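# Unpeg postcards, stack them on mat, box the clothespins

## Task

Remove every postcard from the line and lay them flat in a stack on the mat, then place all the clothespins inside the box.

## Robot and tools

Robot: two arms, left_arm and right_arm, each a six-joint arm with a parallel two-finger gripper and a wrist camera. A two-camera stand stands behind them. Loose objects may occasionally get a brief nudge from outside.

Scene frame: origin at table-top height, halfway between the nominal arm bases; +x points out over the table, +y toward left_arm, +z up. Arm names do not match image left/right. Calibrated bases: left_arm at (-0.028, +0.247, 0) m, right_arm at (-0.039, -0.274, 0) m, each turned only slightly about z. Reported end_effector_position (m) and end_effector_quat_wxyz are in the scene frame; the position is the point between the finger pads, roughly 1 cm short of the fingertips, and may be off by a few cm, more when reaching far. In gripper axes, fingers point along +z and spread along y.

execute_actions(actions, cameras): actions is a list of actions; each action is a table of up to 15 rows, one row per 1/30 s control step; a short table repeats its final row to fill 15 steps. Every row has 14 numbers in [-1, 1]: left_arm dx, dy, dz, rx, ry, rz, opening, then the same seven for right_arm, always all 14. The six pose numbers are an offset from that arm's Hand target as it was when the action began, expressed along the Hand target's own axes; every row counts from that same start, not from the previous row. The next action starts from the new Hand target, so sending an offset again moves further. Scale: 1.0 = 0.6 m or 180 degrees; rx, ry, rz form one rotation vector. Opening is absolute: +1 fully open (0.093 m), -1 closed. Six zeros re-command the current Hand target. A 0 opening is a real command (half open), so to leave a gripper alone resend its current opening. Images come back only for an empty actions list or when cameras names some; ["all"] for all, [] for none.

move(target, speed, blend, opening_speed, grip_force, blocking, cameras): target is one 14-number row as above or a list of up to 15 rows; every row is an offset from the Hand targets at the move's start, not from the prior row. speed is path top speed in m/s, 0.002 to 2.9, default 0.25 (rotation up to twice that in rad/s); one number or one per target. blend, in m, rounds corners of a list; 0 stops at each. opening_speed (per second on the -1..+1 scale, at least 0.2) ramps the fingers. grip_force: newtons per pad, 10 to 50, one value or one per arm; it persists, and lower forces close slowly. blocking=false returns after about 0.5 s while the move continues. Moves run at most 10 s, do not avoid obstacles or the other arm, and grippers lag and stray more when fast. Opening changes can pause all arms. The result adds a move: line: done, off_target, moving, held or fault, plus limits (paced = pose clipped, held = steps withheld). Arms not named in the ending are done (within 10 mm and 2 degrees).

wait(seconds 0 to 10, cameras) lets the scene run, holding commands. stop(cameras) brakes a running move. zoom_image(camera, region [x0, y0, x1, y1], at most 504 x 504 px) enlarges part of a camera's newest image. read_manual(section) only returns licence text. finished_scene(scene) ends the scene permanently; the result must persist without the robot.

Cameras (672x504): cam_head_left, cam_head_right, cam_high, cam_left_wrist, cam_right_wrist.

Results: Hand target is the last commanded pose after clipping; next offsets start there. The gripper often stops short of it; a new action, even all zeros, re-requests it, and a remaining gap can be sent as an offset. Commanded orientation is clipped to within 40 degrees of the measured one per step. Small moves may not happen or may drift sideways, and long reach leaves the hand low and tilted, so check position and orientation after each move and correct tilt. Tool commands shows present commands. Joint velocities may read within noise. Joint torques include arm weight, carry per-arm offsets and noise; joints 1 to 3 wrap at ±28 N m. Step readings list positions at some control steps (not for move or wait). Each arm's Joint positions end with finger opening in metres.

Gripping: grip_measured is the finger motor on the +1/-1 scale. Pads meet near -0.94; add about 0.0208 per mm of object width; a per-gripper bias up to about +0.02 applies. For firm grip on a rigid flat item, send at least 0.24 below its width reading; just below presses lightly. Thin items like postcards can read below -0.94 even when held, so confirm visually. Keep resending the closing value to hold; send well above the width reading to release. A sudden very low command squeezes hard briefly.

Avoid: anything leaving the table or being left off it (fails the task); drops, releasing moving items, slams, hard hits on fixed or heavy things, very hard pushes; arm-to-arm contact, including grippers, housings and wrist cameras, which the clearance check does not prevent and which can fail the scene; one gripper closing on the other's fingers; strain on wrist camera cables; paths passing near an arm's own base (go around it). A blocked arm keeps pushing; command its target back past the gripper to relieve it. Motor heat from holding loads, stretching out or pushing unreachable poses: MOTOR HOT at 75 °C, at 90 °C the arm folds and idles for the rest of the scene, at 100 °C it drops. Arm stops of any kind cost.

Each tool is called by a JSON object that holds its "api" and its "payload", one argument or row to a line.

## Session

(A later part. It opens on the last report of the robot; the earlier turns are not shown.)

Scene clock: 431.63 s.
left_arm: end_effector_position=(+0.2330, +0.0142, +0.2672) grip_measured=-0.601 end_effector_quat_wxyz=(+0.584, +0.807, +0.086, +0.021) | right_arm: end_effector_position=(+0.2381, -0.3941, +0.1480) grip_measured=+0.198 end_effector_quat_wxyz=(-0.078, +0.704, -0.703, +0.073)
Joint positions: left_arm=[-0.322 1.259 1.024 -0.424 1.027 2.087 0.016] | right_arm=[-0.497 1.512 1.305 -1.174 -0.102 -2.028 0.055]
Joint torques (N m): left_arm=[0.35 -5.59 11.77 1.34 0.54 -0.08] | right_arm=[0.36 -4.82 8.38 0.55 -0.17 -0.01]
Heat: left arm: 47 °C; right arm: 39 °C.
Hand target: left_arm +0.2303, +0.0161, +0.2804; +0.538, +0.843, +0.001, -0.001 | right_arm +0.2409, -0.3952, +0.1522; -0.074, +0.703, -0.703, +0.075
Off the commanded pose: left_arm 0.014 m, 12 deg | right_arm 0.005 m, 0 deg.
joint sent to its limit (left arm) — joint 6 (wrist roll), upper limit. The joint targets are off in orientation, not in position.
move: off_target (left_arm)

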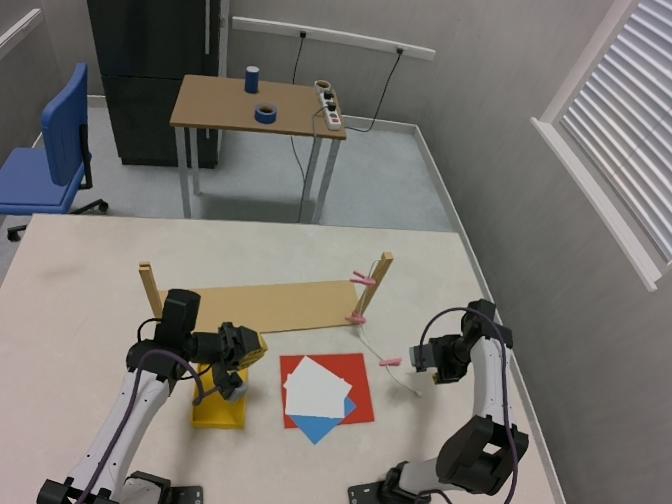

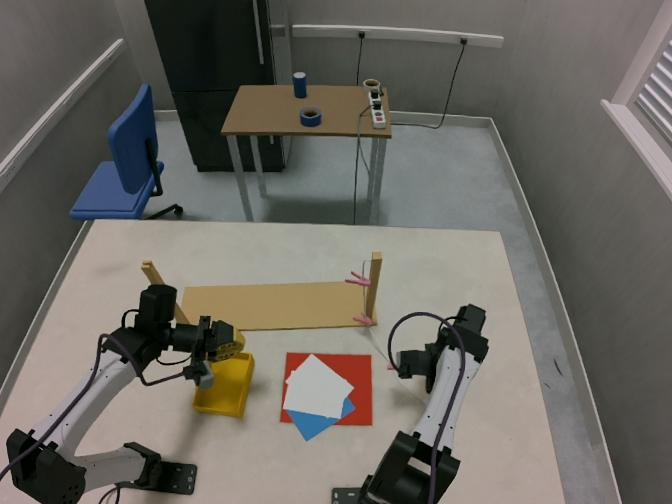

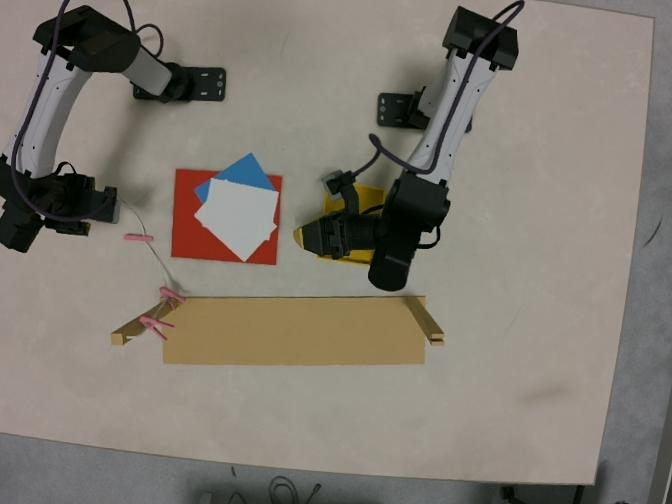

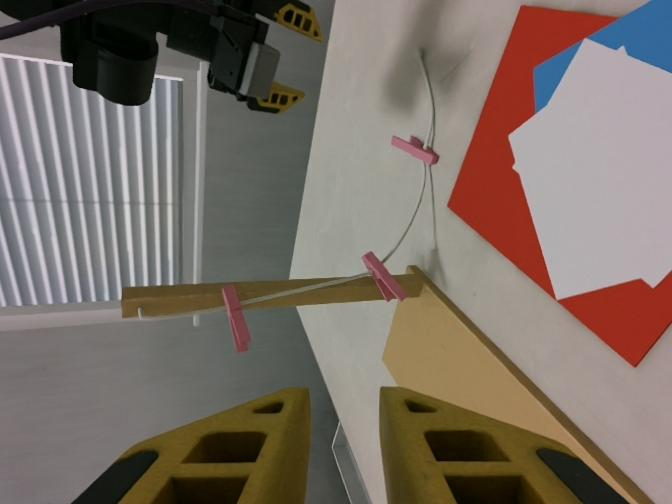

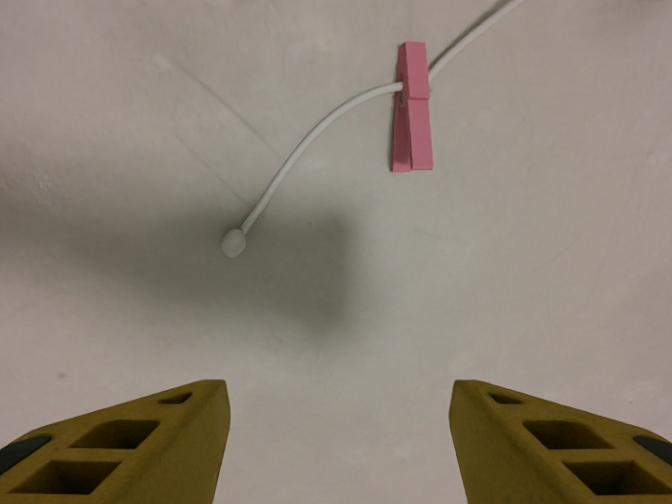

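{"api": "move", "payload": {
  "target": [
    [0,0,0,0,0,0,-0.6,-0.062,0.017,0.145,0.211,0,0,-0.2],
    [0,0,0,0,0,0,-0.6,-0.062,-0.055,0.238,0.211,0,0,-0.2]
  ],
  "speed": [0.15,0.05],
  "cameras": ["cam_right_wrist","cam_left_wrist"]
}}

Scene clock: 446.67 s.
left_arm: end_effector_position=(+0.2330, +0.0142, +0.2672) grip_measured=-0.601 end_effector_quat_wxyz=(+0.584, +0.807, +0.086, +0.021) | right_arm: end_effector_position=(+0.3105, -0.3636, +0.0373) grip_measured=-0.199 end_effector_quat_wxyz=(-0.312, +0.636, -0.624, +0.331)
Joint positions: left_arm=[-0.322 1.259 1.024 -0.424 1.027 2.087 0.016] | right_arm=[-0.418 1.546 0.415 0.472 -0.294 -1.832 0.036]
Joint torques (N m): left_arm=[0.29 -5.41 11.6 1.33 0.53 -0.1] | right_arm=[0.72 -3.21 5.03 1.35 -0.14 0.09]
Heat: left arm: 47 °C; right arm: 39 °C.
Hand target: left_arm +0.2303, +0.0161, +0.2804; +0.538, +0.843, +0.001, -0.001 | right_arm +0.3030, -0.3581, +0.0194; -0.299, +0.641, -0.640, +0.299
Off the commanded pose: left_arm 0.014 m, 12 deg | right_arm 0.020 m, 4 deg.
joint sent to its limit (left arm) — joint 6 (wrist roll), upper limit. The joint targets are off in orientation, not in position.
move: off_target (left_arm, right_arm)
Images, in order (width x height): cam_left_wrist 672x504, cam_right_wrist 672x504.

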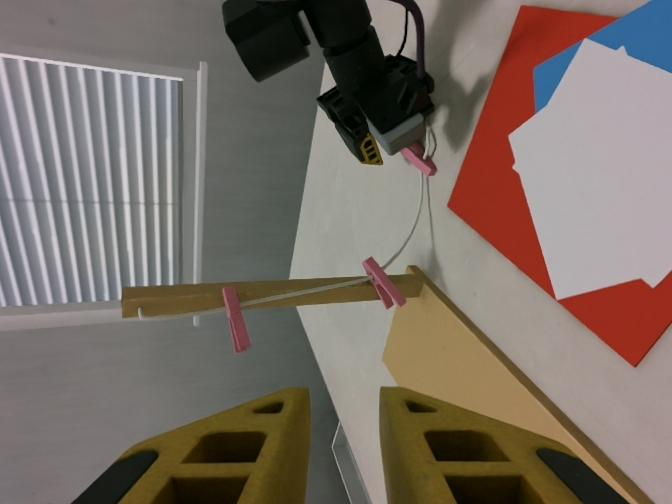

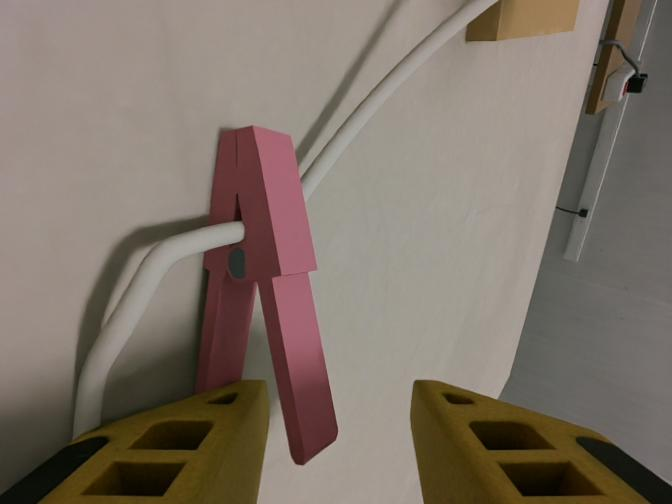

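{"api": "move", "payload": {
  "target": [
    [0,0,0,0,0,0,-0.6,0.013,-0.062,-0.16,-0.1,0,0,-0.2],
    [0,0,0,0,0,0,-0.6,0.013,-0.12,-0.1,-0.24,0,0,-0.2],
    [0,0,0,0,0,0,-0.6,0.013,0.0,0.006,-0.24,0,0,-0.2]
  ],
  "speed": [0.08,0.1,0.06],
  "cameras": ["cam_right_wrist"]
}}

Scene clock: 462.23 s.
left_arm: end_effector_position=(+0.2330, +0.0142, +0.2672) grip_measured=-0.601 end_effector_quat_wxyz=(+0.584, +0.807, +0.086, +0.021) | right_arm: end_effector_position=(+0.3044, -0.3667, +0.0211) grip_measured=-0.199 end_effector_quat_wxyz=(-0.046, +0.705, -0.706, +0.041)
Joint positions: left_arm=[-0.322 1.259 1.024 -0.424 1.027 2.087 0.016] | right_arm=[-0.315 1.872 1.207 -0.791 -0.041 -1.851 0.036]
Joint torques (N m): left_arm=[0.23 -5.52 11.67 1.31 0.59 -0.13] | right_arm=[0.51 -7.24 5.23 0.65 -0.08 0.01]
Heat: left arm: 48 °C; right arm: 39 °C.
Hand target: left_arm +0.2303, +0.0161, +0.2804; +0.538, +0.843, +0.001, -0.001 | right_arm +0.3058, -0.3659, +0.0172; -0.042, +0.706, -0.706, +0.043
Off the commanded pose: left_arm 0.014 m, 12 deg | right_arm 0.004 m, 0 deg.
joint sent to its limit (left arm) — joint 6 (wrist roll), upper limit. The joint targets are off in orientation, not in position.
move: off_target (left_arm)
Images, in order (width x height): cam_right_wrist 672x504.

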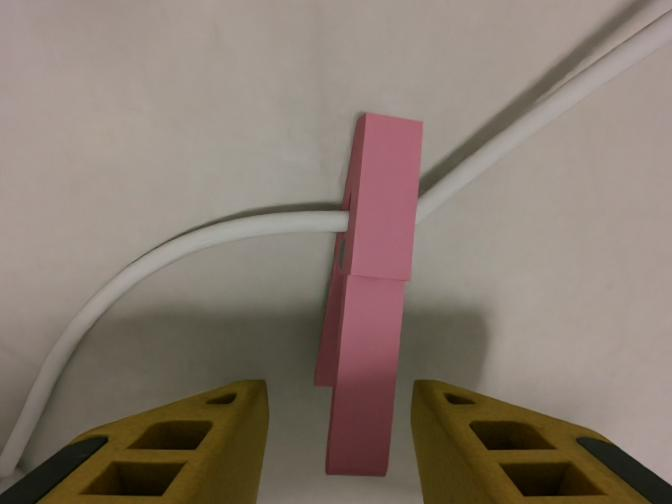

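{"api": "move", "payload": {
  "target": [
    [0,0,0,0,0,0,-0.6,-0.008,0,0,0,0,0,-1],
    [0,0,0,0,0,0,-0.6,-0.1,0.07,-0.225,0,0,0,-1]
  ],
  "speed": 0.1,
  "opening_speed": 0.6,
  "cameras": ["all"]
}}

Scene clock: 468.53 s.
left_arm: end_effector_position=(+0.2330, +0.0142, +0.2672) grip_measured=-0.601 end_effector_quat_wxyz=(+0.584, +0.807, +0.086, +0.021) | right_arm: end_effector_position=(+0.2460, -0.3055, +0.1337) grip_measured=-0.861 end_effector_quat_wxyz=(-0.036, +0.707, -0.706, +0.027)
Joint positions: left_arm=[-0.322 1.259 1.024 -0.424 1.027 2.087 0.016] | right_arm=[-0.156 1.547 1.298 -1.234 -0.023 -1.695 0.004]
Joint torques (N m): left_arm=[0.25 -5.38 11.7 1.35 0.56 -0.1] | right_arm=[0.31 -7.54 8.01 0.42 -0.08 0.02]
Heat: left arm: 48 °C; right arm: 39 °C.
Hand target: left_arm +0.2303, +0.0161, +0.2804; +0.538, +0.843, +0.001, -0.001 | right_arm +0.2479, -0.3058, +0.1461; -0.042, +0.706, -0.706, +0.043
Off the commanded pose: left_arm 0.014 m, 12 deg | right_arm 0.013 m, 2 deg.
joint sent to its limit (left arm) — joint 6 (wrist roll), upper limit. The joint targets are off in orientation, not in position.
move: off_target (left_arm, right_arm)

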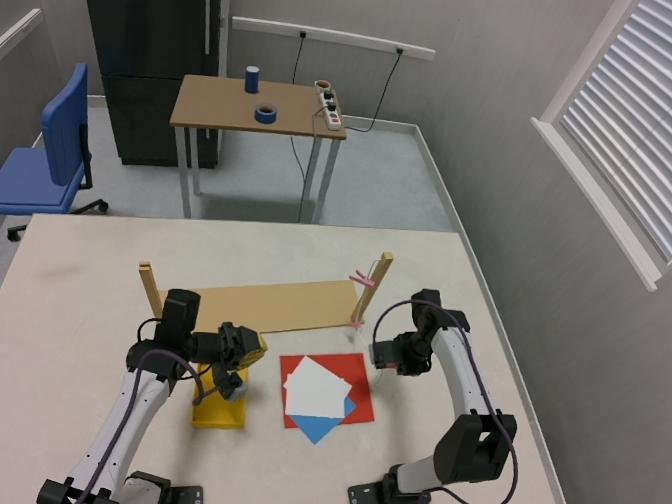

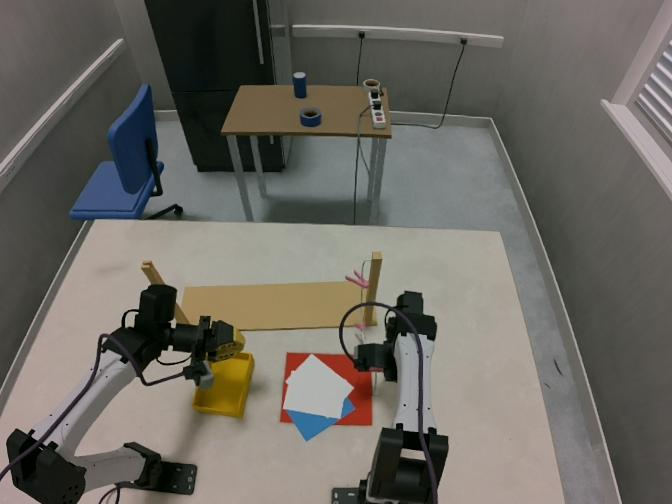

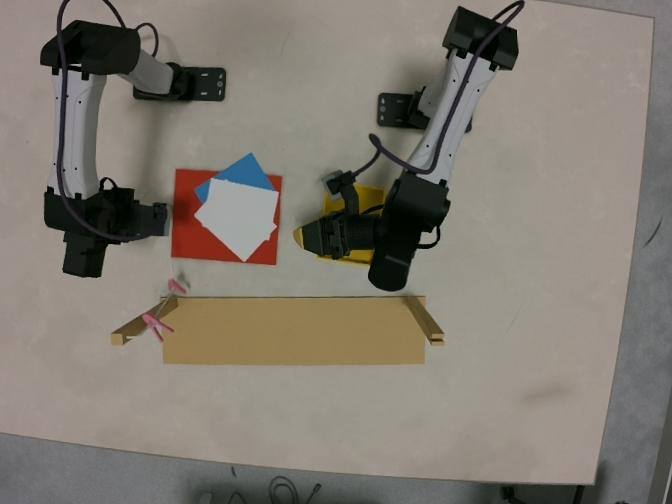

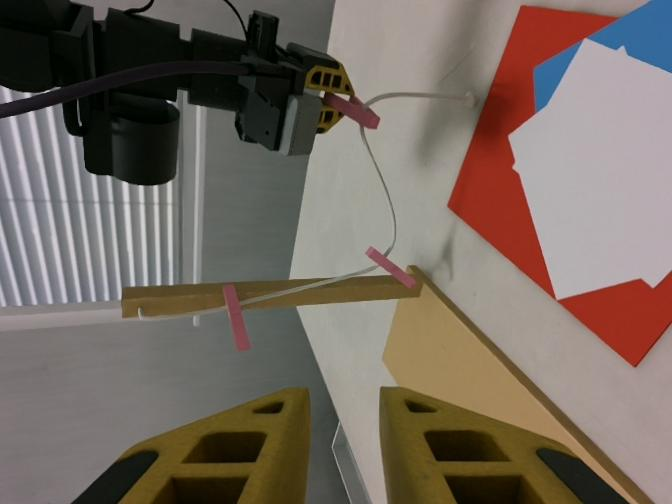

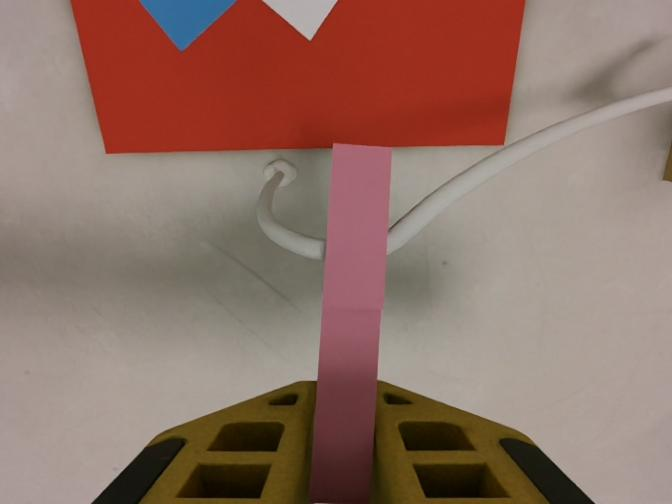

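{"api": "move", "payload": {
  "target": [0.03,-0.102,0.315,-0.108,-0.108,-0.491,-0.2,0,0,0,0,0,0,-1],
  "speed": 0.15,
  "cameras": ["all"]
}}

Scene clock: 483.93 s.
left_arm: end_effector_position=(+0.2484, -0.1266, +0.1485) grip_measured=-0.201 end_effector_quat_wxyz=(+0.498, +0.502, +0.502, -0.498) | right_arm: end_effector_position=(+0.2459, -0.3056, +0.1337) grip_measured=-0.861 end_effector_quat_wxyz=(-0.036, +0.707, -0.706, +0.027)
Joint positions: left_arm=[-0.657 1.976 0.784 1.18 0.933 0.009 0.036] | right_arm=[-0.156 1.547 1.298 -1.234 -0.023 -1.695 0.004]
Joint torques (N m): left_arm=[-0.94 -6.8 6.69 2.23 -0.01 -0.18] | right_arm=[0.31 -7.54 8.01 0.39 -0.07 0]
Heat: left arm: 48 °C; right arm: 40 °C.
Hand target: left_arm +0.2479, -0.1295, +0.1451; +0.499, +0.501, +0.501, -0.500 | right_arm +0.2479, -0.3059, +0.1461; -0.042, +0.706, -0.706, +0.043
Off the commanded pose: left_arm 0.004 m, 0 deg | right_arm 0.013 m, 2 deg.
move: off_target (right_arm)

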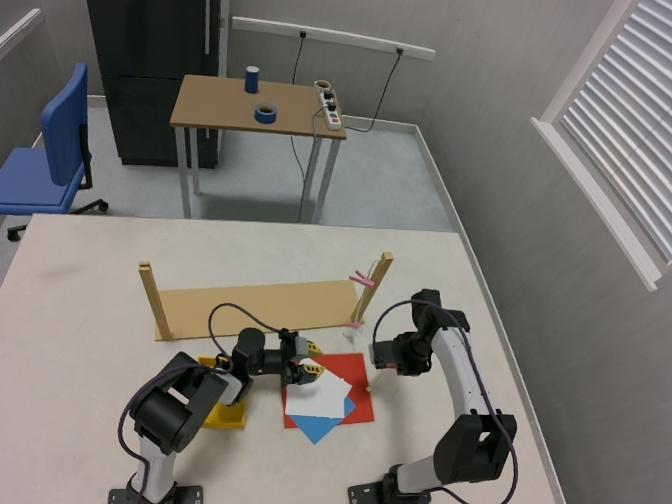

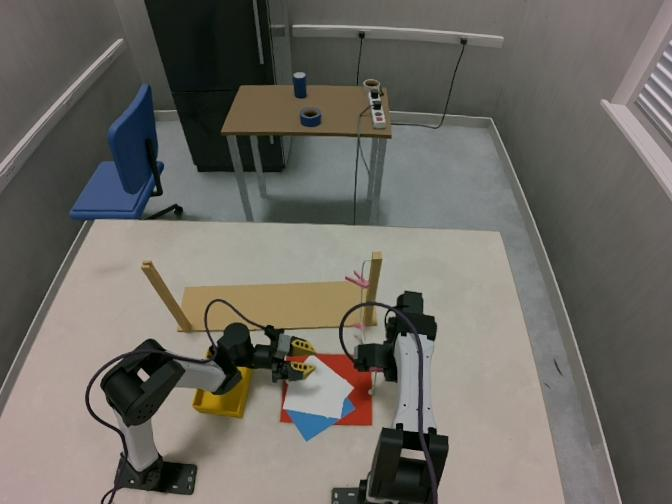

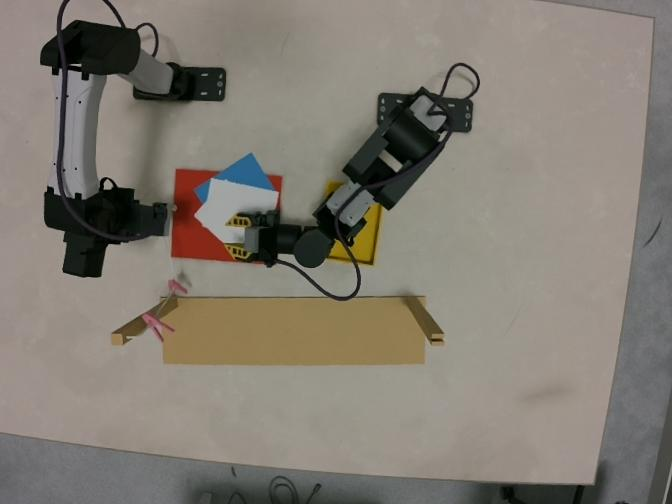

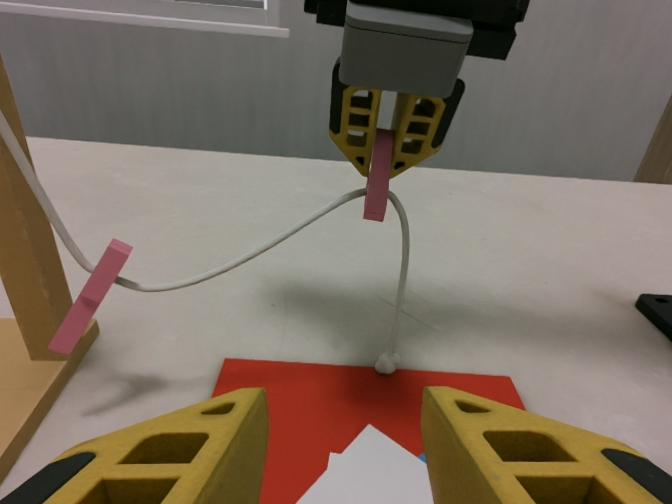

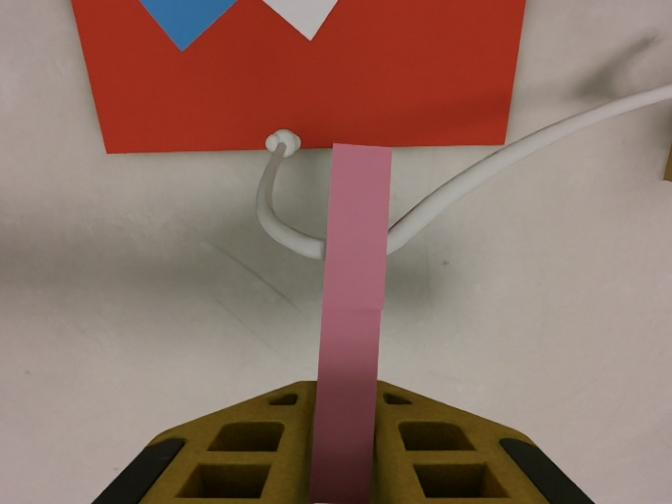

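{"api": "move", "payload": {
  "target": [
    [-0.003,-0.022,0.14,0,0,0,-0.2,0,0,0,0,0,0,-1],
    [-0.003,-0.022,0.2,0,0,0,-0.2,0,0,0,0,0,0,-1]
  ],
  "speed": [0.12,0.05],
  "cameras": ["cam_left_wrist","cam_right_wrist"]
}}

Scene clock: 491.10 s.
left_arm: end_effector_position=(+0.2326, -0.2429, +0.1504) grip_measured=-0.201 end_effector_quat_wxyz=(+0.502, +0.502, +0.497, -0.499) | right_arm: end_effector_position=(+0.2459, -0.3056, +0.1337) grip_measured=-0.861 end_effector_quat_wxyz=(-0.036, +0.707, -0.706, +0.027)
Joint positions: left_arm=[-0.908 2.16 1.107 1.055 0.685 0.007 0.036] | right_arm=[-0.156 1.547 1.298 -1.234 -0.023 -1.695 0.004]
Joint torques (N m): left_arm=[-0.87 -8.49 9.96 2.01 -0.08 -0.18] | right_arm=[0.31 -7.54 8.01 0.39 -0.07 0]
Heat: left arm: 47 °C; right arm: 40 °C.
Hand target: left_arm +0.2348, -0.2494, +0.1465; +0.499, +0.501, +0.501, -0.499 | right_arm +0.2479, -0.3059, +0.1461; -0.042, +0.706, -0.706, +0.043
Off the commanded pose: left_arm 0.008 m, 1 deg | right_arm 0.013 m, 2 deg.
move: off_target (right_arm)
Images, in order (width x height): cam_left_wrist 672x504, cam_right_wrist 672x504.

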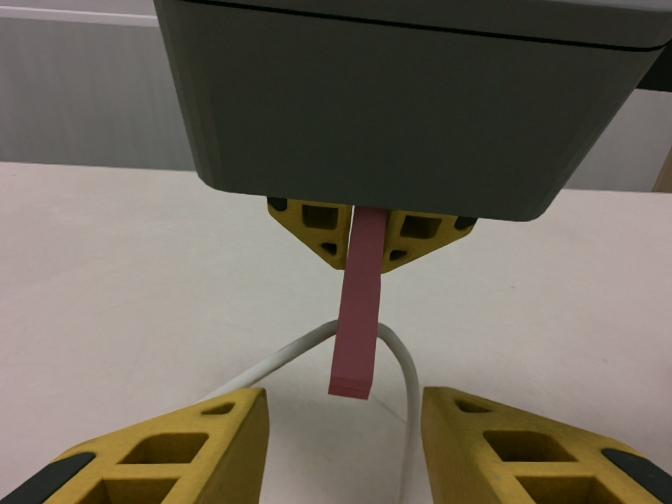

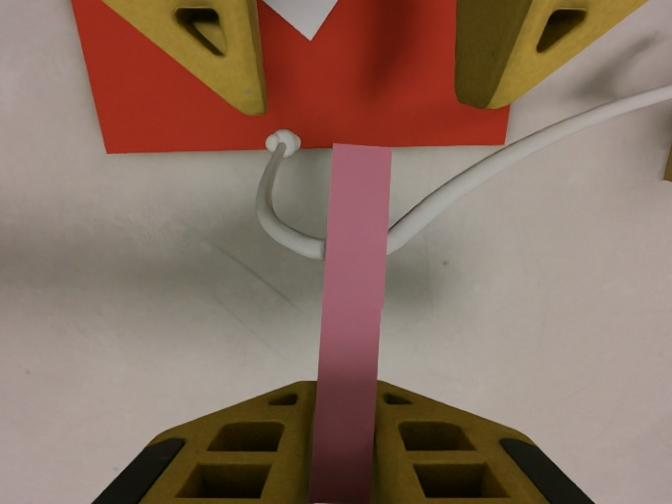

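{"api": "move", "payload": {
  "target": [
    [0,0,-0.08,0,-0.167,0,-0.2,0,0,0,0,0,0,-1],
    [0,0.004,0.032,0,-0.167,0,-0.2,0,0,0,0,0,0,-1]
  ],
  "speed": [0.12,0.05],
  "cameras": ["cam_left_wrist","cam_right_wrist"]
}}

Scene clock: 502.97 s.
left_arm: end_effector_position=(+0.2400, -0.2621, +0.1390) grip_measured=-0.201 end_effector_quat_wxyz=(+0.557, +0.424, +0.436, -0.566) | right_arm: end_effector_position=(+0.2473, -0.3183, +0.1352) grip_measured=-0.861 end_effector_quat_wxyz=(-0.012, +0.703, -0.709, +0.053)
Joint positions: left_arm=[-0.933 2.461 1.25 1.539 0.626 -0.219 0.036] | right_arm=[-0.159 1.547 1.302 -1.226 0.046 -1.692 0.004]
Joint torques (N m): left_arm=[-1.87 -9.94 9.59 2.34 -0.31 -0.21] | right_arm=[0.51 -7.56 7.71 0.39 -0.76 -0.05]
Heat: left arm: 47 °C; right arm: 41 °C.
Hand target: left_arm +0.2370, -0.2687, +0.1465; +0.612, +0.354, +0.354, -0.612 | right_arm +0.2479, -0.3058, +0.1460; -0.042, +0.706, -0.706, +0.043
Off the commanded pose: left_arm 0.010 m, 15 deg | right_arm 0.016 m, 4 deg.
joint sent to its limit (left arm) — joint 4 (wrist pitch), upper limit. The joint targets are off in orientation, not in position.
move: off_target (left_arm, right_arm)
Images, in order (width x height): cam_left_wrist 672x504, cam_right_wrist 672x504.

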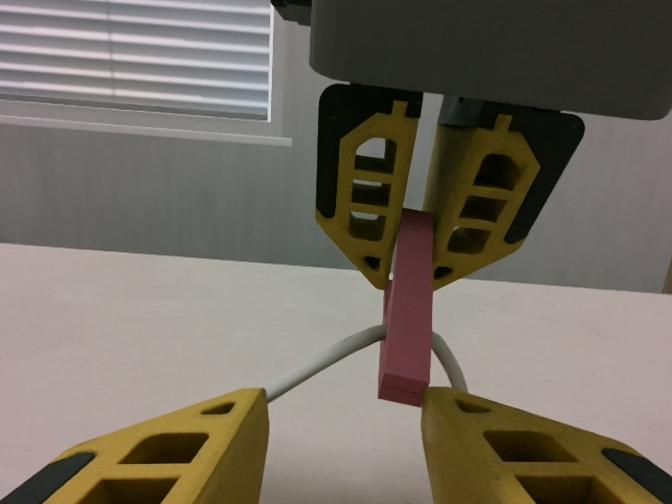

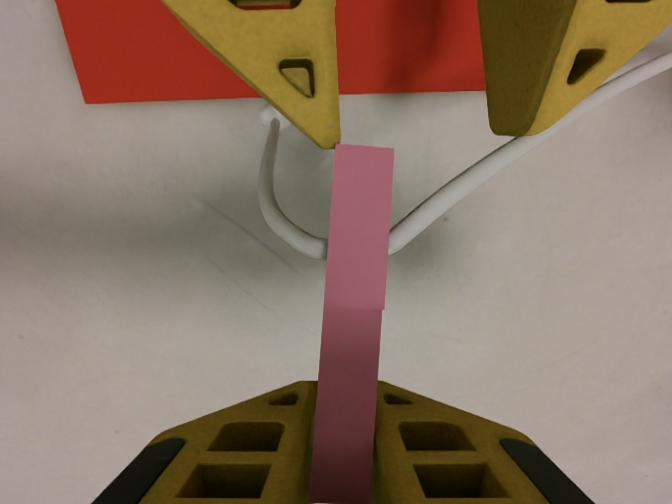

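{"api": "move", "payload": {
  "target": [
    [0,0,-0.06,0,0.08,0,-0.2,0,0,0,0,0,0,-1],
    [0,-0.023,-0.04,0,0.08,0,-0.2,0,0,0,0,0,0,-1],
    [0.005,-0.023,0.0,0,0.08,0,-0.2,0,0,0,0,0,0,-1]
  ],
  "speed": [0.08,0.08,0.04],
  "cameras": ["cam_left_wrist","cam_right_wrist"]
}}

Scene clock: 510.80 s.
left_arm: end_effector_position=(+0.2233, -0.2658, +0.1271) grip_measured=-0.201 end_effector_quat_wxyz=(+0.547, +0.430, +0.446, -0.563) | right_arm: end_effector_position=(+0.2462, -0.3111, +0.1348) grip_measured=-0.861 end_effector_quat_wxyz=(-0.025, +0.705, -0.708, +0.038)
Joint positions: left_arm=[-0.967 2.456 1.207 1.534 0.6 -0.198 0.036] | right_arm=[-0.157 1.547 1.302 -1.235 0.008 -1.692 0.004]
Joint velocities: left_arm=[within noise] | right_arm=[-0.007 -0.017 0.007 -0.037 0.022 0.154 -0.001]
Joint torques (N m): left_arm=[-0.9 -12.62 8.44 2.02 -0.21 0] | right_arm=[0.39 -7.53 7.66 0.4 -0.37 -0.04]
Heat: left arm: 46 °C; right arm: 41 °C.
Hand target: left_arm +0.2233, -0.2701, +0.1438; +0.563, +0.428, +0.428, -0.563 | right_arm +0.2478, -0.3058, +0.1460; -0.042, +0.706, -0.706, +0.043
Off the commanded pose: left_arm 0.017 m, 3 deg | right_arm 0.013 m, 2 deg.
move: off_target (left_arm, right_arm)
Images, in order (width x height): cam_left_wrist 672x504, cam_right_wrist 672x504.

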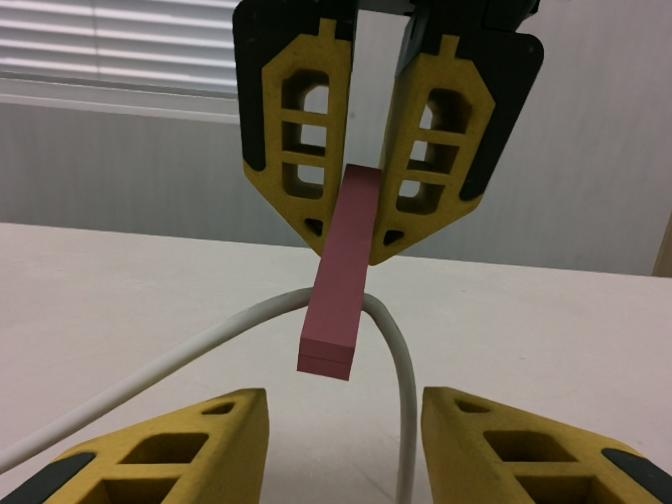

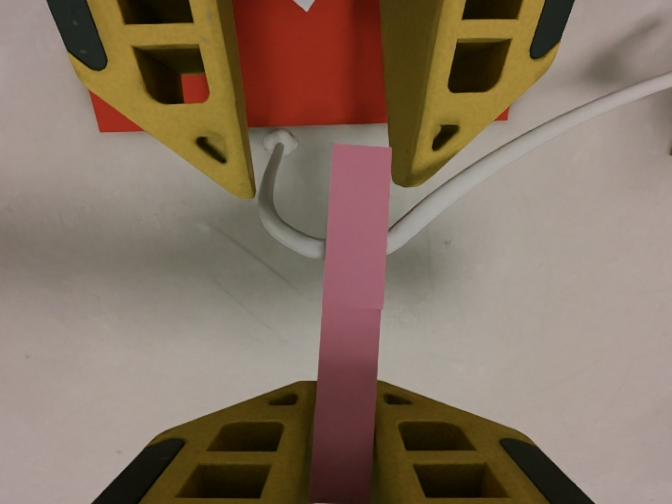

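{"api": "move", "payload": {
  "target": [
    [-0.015,0.01,0.003,0,0,0,-0.2,0,0,0,0,0,0,-1],
    [-0.015,0.01,0.003,0,0,0,-1,0,0,0,0,0,0,-1]
  ],
  "speed": 0.04,
  "opening_speed": 0.5,
  "cameras": ["cam_left_wrist","cam_right_wrist"]
}}

Scene clock: 515.87 s.
left_arm: end_effector_position=(+0.2249, -0.2679, +0.1259) grip_measured=-0.980 end_effector_quat_wxyz=(+0.543, +0.430, +0.451, -0.563) | right_arm: end_effector_position=(+0.2462, -0.3111, +0.1348) grip_measured=-0.861 end_effector_quat_wxyz=(-0.025, +0.705, -0.708, +0.038)
Joint positions: left_arm=[-0.967 2.456 1.216 1.513 0.6 -0.198 0] | right_arm=[-0.157 1.547 1.302 -1.235 0.008 -1.692 0.004]
Joint torques (N m): left_arm=[0.2 -14.32 8.76 2.01 -0.06 -0.01] | right_arm=[0.39 -7.53 7.66 0.4 -0.37 -0.05]
Heat: left arm: 46 °C; right arm: 42 °C.
Hand target: left_arm +0.2293, -0.2695, +0.1531; +0.563, +0.428, +0.428, -0.563 | right_arm +0.2478, -0.3058, +0.1460; -0.042, +0.706, -0.706, +0.043
Off the commanded pose: left_arm 0.028 m, 3 deg | right_arm 0.013 m, 2 deg.
move: off_target (left_arm, right_arm); target 2's new opening was sent with left_arm's hand 0.027 m and 3 deg from that target
Images, in order (width x height): cam_left_wrist 672x504, cam_right_wrist 672x504.

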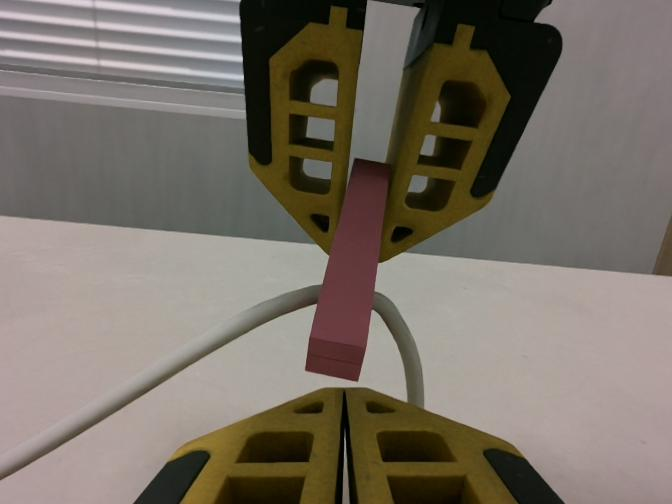

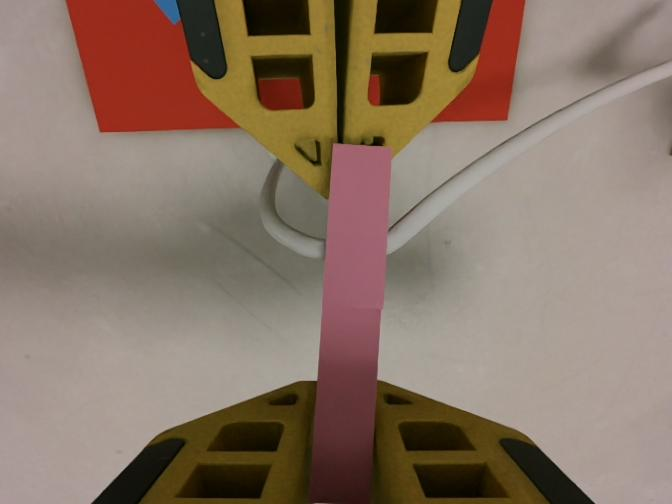

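{"api": "move", "payload": {
  "target": [
    [0.04,0,0,0,0,0,-0.6,0,0,0,0,0,0,-1],
    [0.02,0,-0.17,0,0.08,0,-0.2,0,0,0,0,0,0,-1],
    [0.02,0,-0.17,0,0.08,0,-0.2,0,0,0,0,-0.222,0,-1]
  ],
  "speed": 0.08,
  "cameras": ["all"]
}}

Scene clock: 531.47 s.
left_arm: end_effector_position=(+0.2307, -0.1777, +0.1040) grip_measured=-0.202 end_effector_quat_wxyz=(+0.498, +0.490, +0.504, -0.508) | right_arm: end_effector_position=(+0.2446, -0.3064, +0.1408) grip_measured=-0.861 end_effector_quat_wxyz=(-0.256, +0.668, -0.674, -0.183)
Joint positions: left_arm=[-0.801 2.205 0.859 1.362 0.784 -0.037 0.036] | right_arm=[-0.49 1.732 1.389 -1.437 -0.61 -2.085 0.004]
Joint torques (N m): left_arm=[0.35 -12.4 4.15 1.91 0.11 0.07] | right_arm=[-0.51 -5.97 7.31 -0.22 -0.83 -0.15]
Heat: left arm: 44 °C; right arm: 42 °C.
Hand target: left_arm +0.2294, -0.1743, +0.1142; +0.504, +0.495, +0.495, -0.505 | right_arm +0.2479, -0.3059, +0.1461; -0.281, +0.678, -0.649, -0.201
Off the commanded pose: left_arm 0.011 m, 1 deg | right_arm 0.006 m, 5 deg.
joint sent to its limit (right arm) — joint 6 (wrist roll), lower limit. The joint targets are off in orientation, not in position.
move: off_target (left_arm, right_arm); target 2's new opening was sent with left_arm's hand 0.011 m and 1 deg from that target

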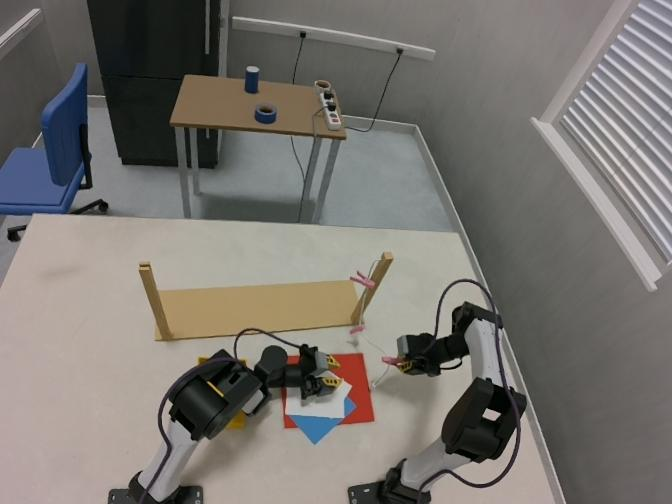

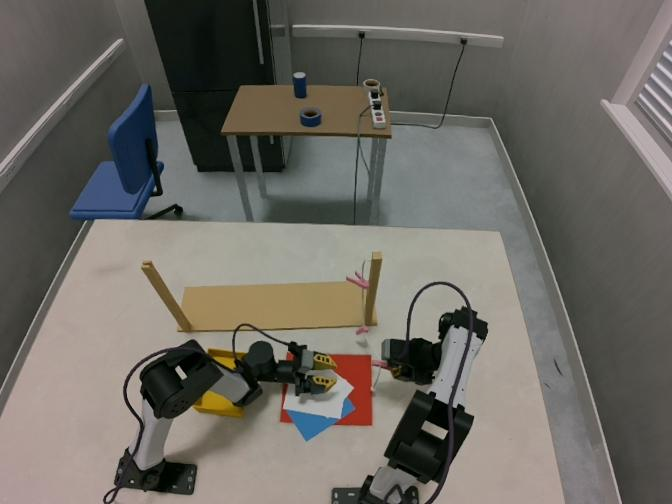

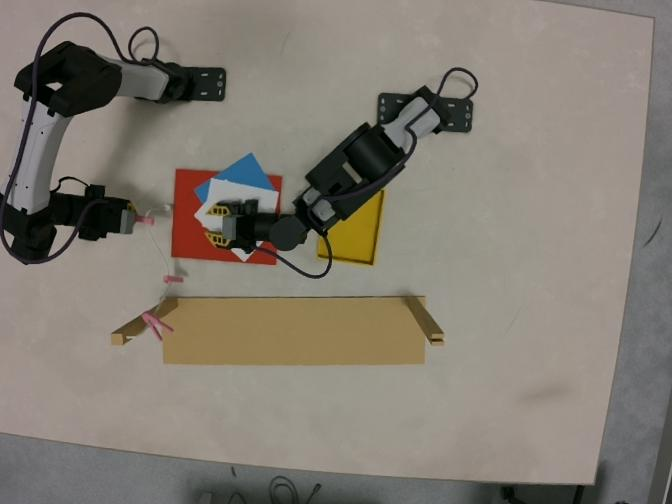

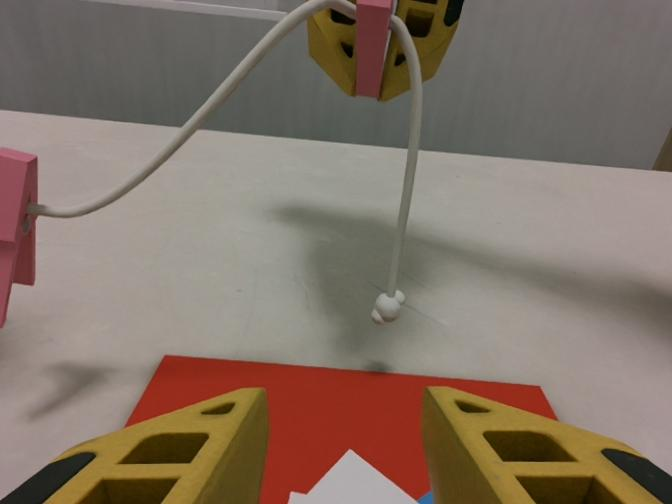

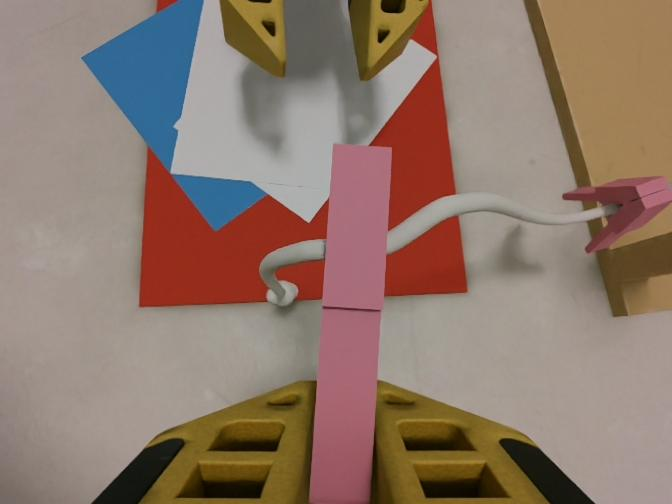

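{"api": "move", "payload": {
  "target": [
    [-0.117,-0.017,0.03,0,0,0,-0.2,0,0,0,0,0,0,-1],
    [-0.117,-0.017,0.158,0,0,0,-0.2,0,0,0,0,0,0,-1]
  ],
  "speed": [0.1,0.05],
  "cameras": ["cam_left_wrist","cam_right_wrist"]
}}

Scene clock: 539.57 s.
left_arm: end_effector_position=(+0.2182, -0.2605, +0.1890) grip_measured=-0.202 end_effector_quat_wxyz=(+0.502, +0.491, +0.498, -0.509) | right_arm: end_effector_position=(+0.2444, -0.3062, +0.1409) grip_measured=-0.861 end_effector_quat_wxyz=(-0.256, +0.668, -0.674, -0.184)
Joint positions: left_arm=[-0.962 2.086 1.159 0.955 0.628 -0.03 0.036] | right_arm=[-0.49 1.732 1.389 -1.439 -0.61 -2.086 0.004]
Joint torques (N m): left_arm=[-1.09 -8.65 10.78 2.05 -0.08 0.04] | right_arm=[-0.51 -5.97 7.3 -0.23 -0.83 -0.15]
Heat: left arm: 45 °C; right arm: 42 °C.
Hand target: left_arm +0.2192, -0.2678, +0.1862; +0.504, +0.495, +0.495, -0.505 | right_arm +0.2478, -0.3059, +0.1461; -0.281, +0.678, -0.649, -0.201
Off the commanded pose: left_arm 0.008 m, 1 deg | right_arm 0.006 m, 5 deg.
joint sent to its limit (right arm) — joint 6 (wrist roll), lower limit. The joint targets are off in orientation, not in position.
move: off_target (right_arm)
Images, in order (width x height): cam_left_wrist 672x504, cam_right_wrist 672x504.

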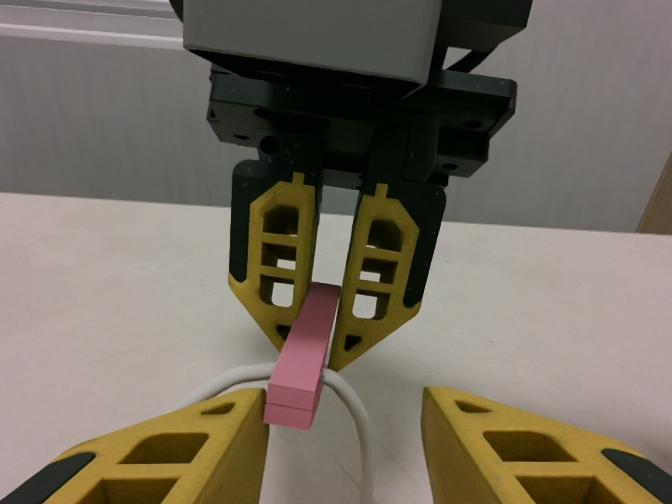

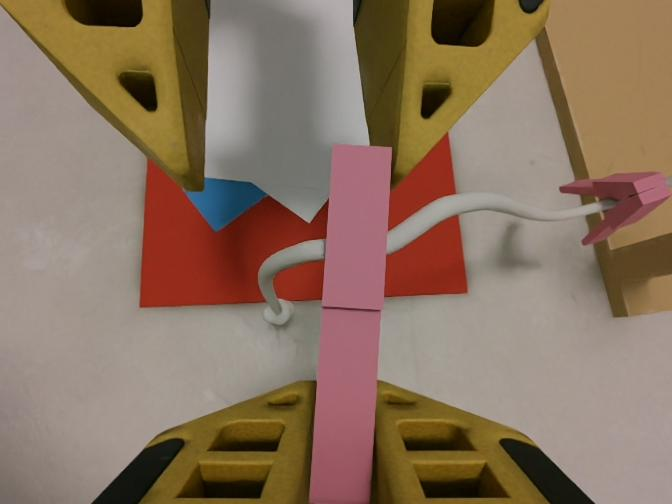

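{"api": "move", "payload": {
  "target": [
    [0,0.017,0,0,0,0,-0.2,0,0,0,0,0,0,-1],
    [0.0,0.017,0.02,0,0,0,-0.2,0,0,0,0,0,0,-1],
    [0.0,0.017,0.02,0,0,0,-1,0,0,0,0,0,0,-1]
  ],
  "speed": [0.05,0.05,0.05],
  "opening_speed": 0.4,
  "cameras": ["cam_left_wrist","cam_right_wrist"]
}}

Scene clock: 546.60 s.
left_arm: end_effector_position=(+0.2265, -0.2733, +0.1889) grip_measured=-0.867 end_effector_quat_wxyz=(+0.504, +0.496, +0.494, -0.507) | right_arm: end_effector_position=(+0.2443, -0.3062, +0.1411) grip_measured=-0.861 end_effector_quat_wxyz=(-0.257, +0.668, -0.673, -0.184)
Joint positions: left_arm=[-0.962 2.133 1.239 0.919 0.633 -0.015 0.004] | right_arm=[-0.491 1.732 1.389 -1.44 -0.612 -2.09 0.004]
Joint torques (N m): left_arm=[-0.84 -8.91 11.04 2.06 -0.11 -0.1] | right_arm=[-0.42 -5.96 7.31 -0.23 -0.81 -0.09]
Heat: left arm: 44 °C; right arm: 41 °C.
Hand target: left_arm +0.2294, -0.2798, +0.1865; +0.505, +0.495, +0.495, -0.505 | right_arm +0.2478, -0.3058, +0.1461; -0.281, +0.678, -0.649, -0.201
Off the commanded pose: left_arm 0.007 m, 0 deg | right_arm 0.006 m, 5 deg.
joint sent to its limit (right arm) — joint 6 (wrist roll), lower limit. The joint targets are off in orientation, not in position.
move: off_target (right_arm)
Images, in order (width x height): cam_left_wrist 672x504, cam_right_wrist 672x504.

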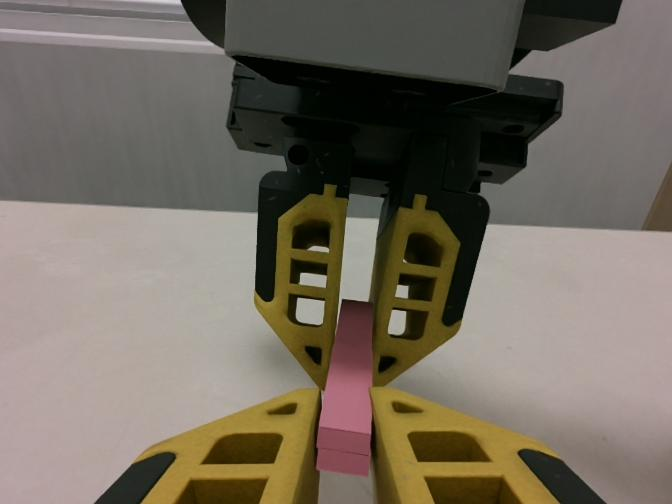

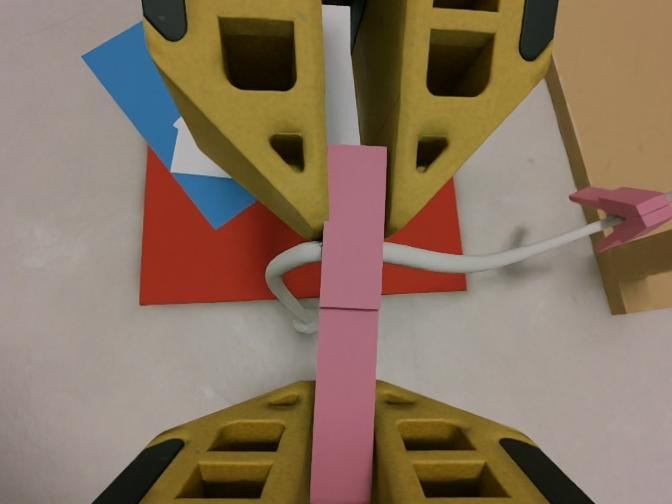

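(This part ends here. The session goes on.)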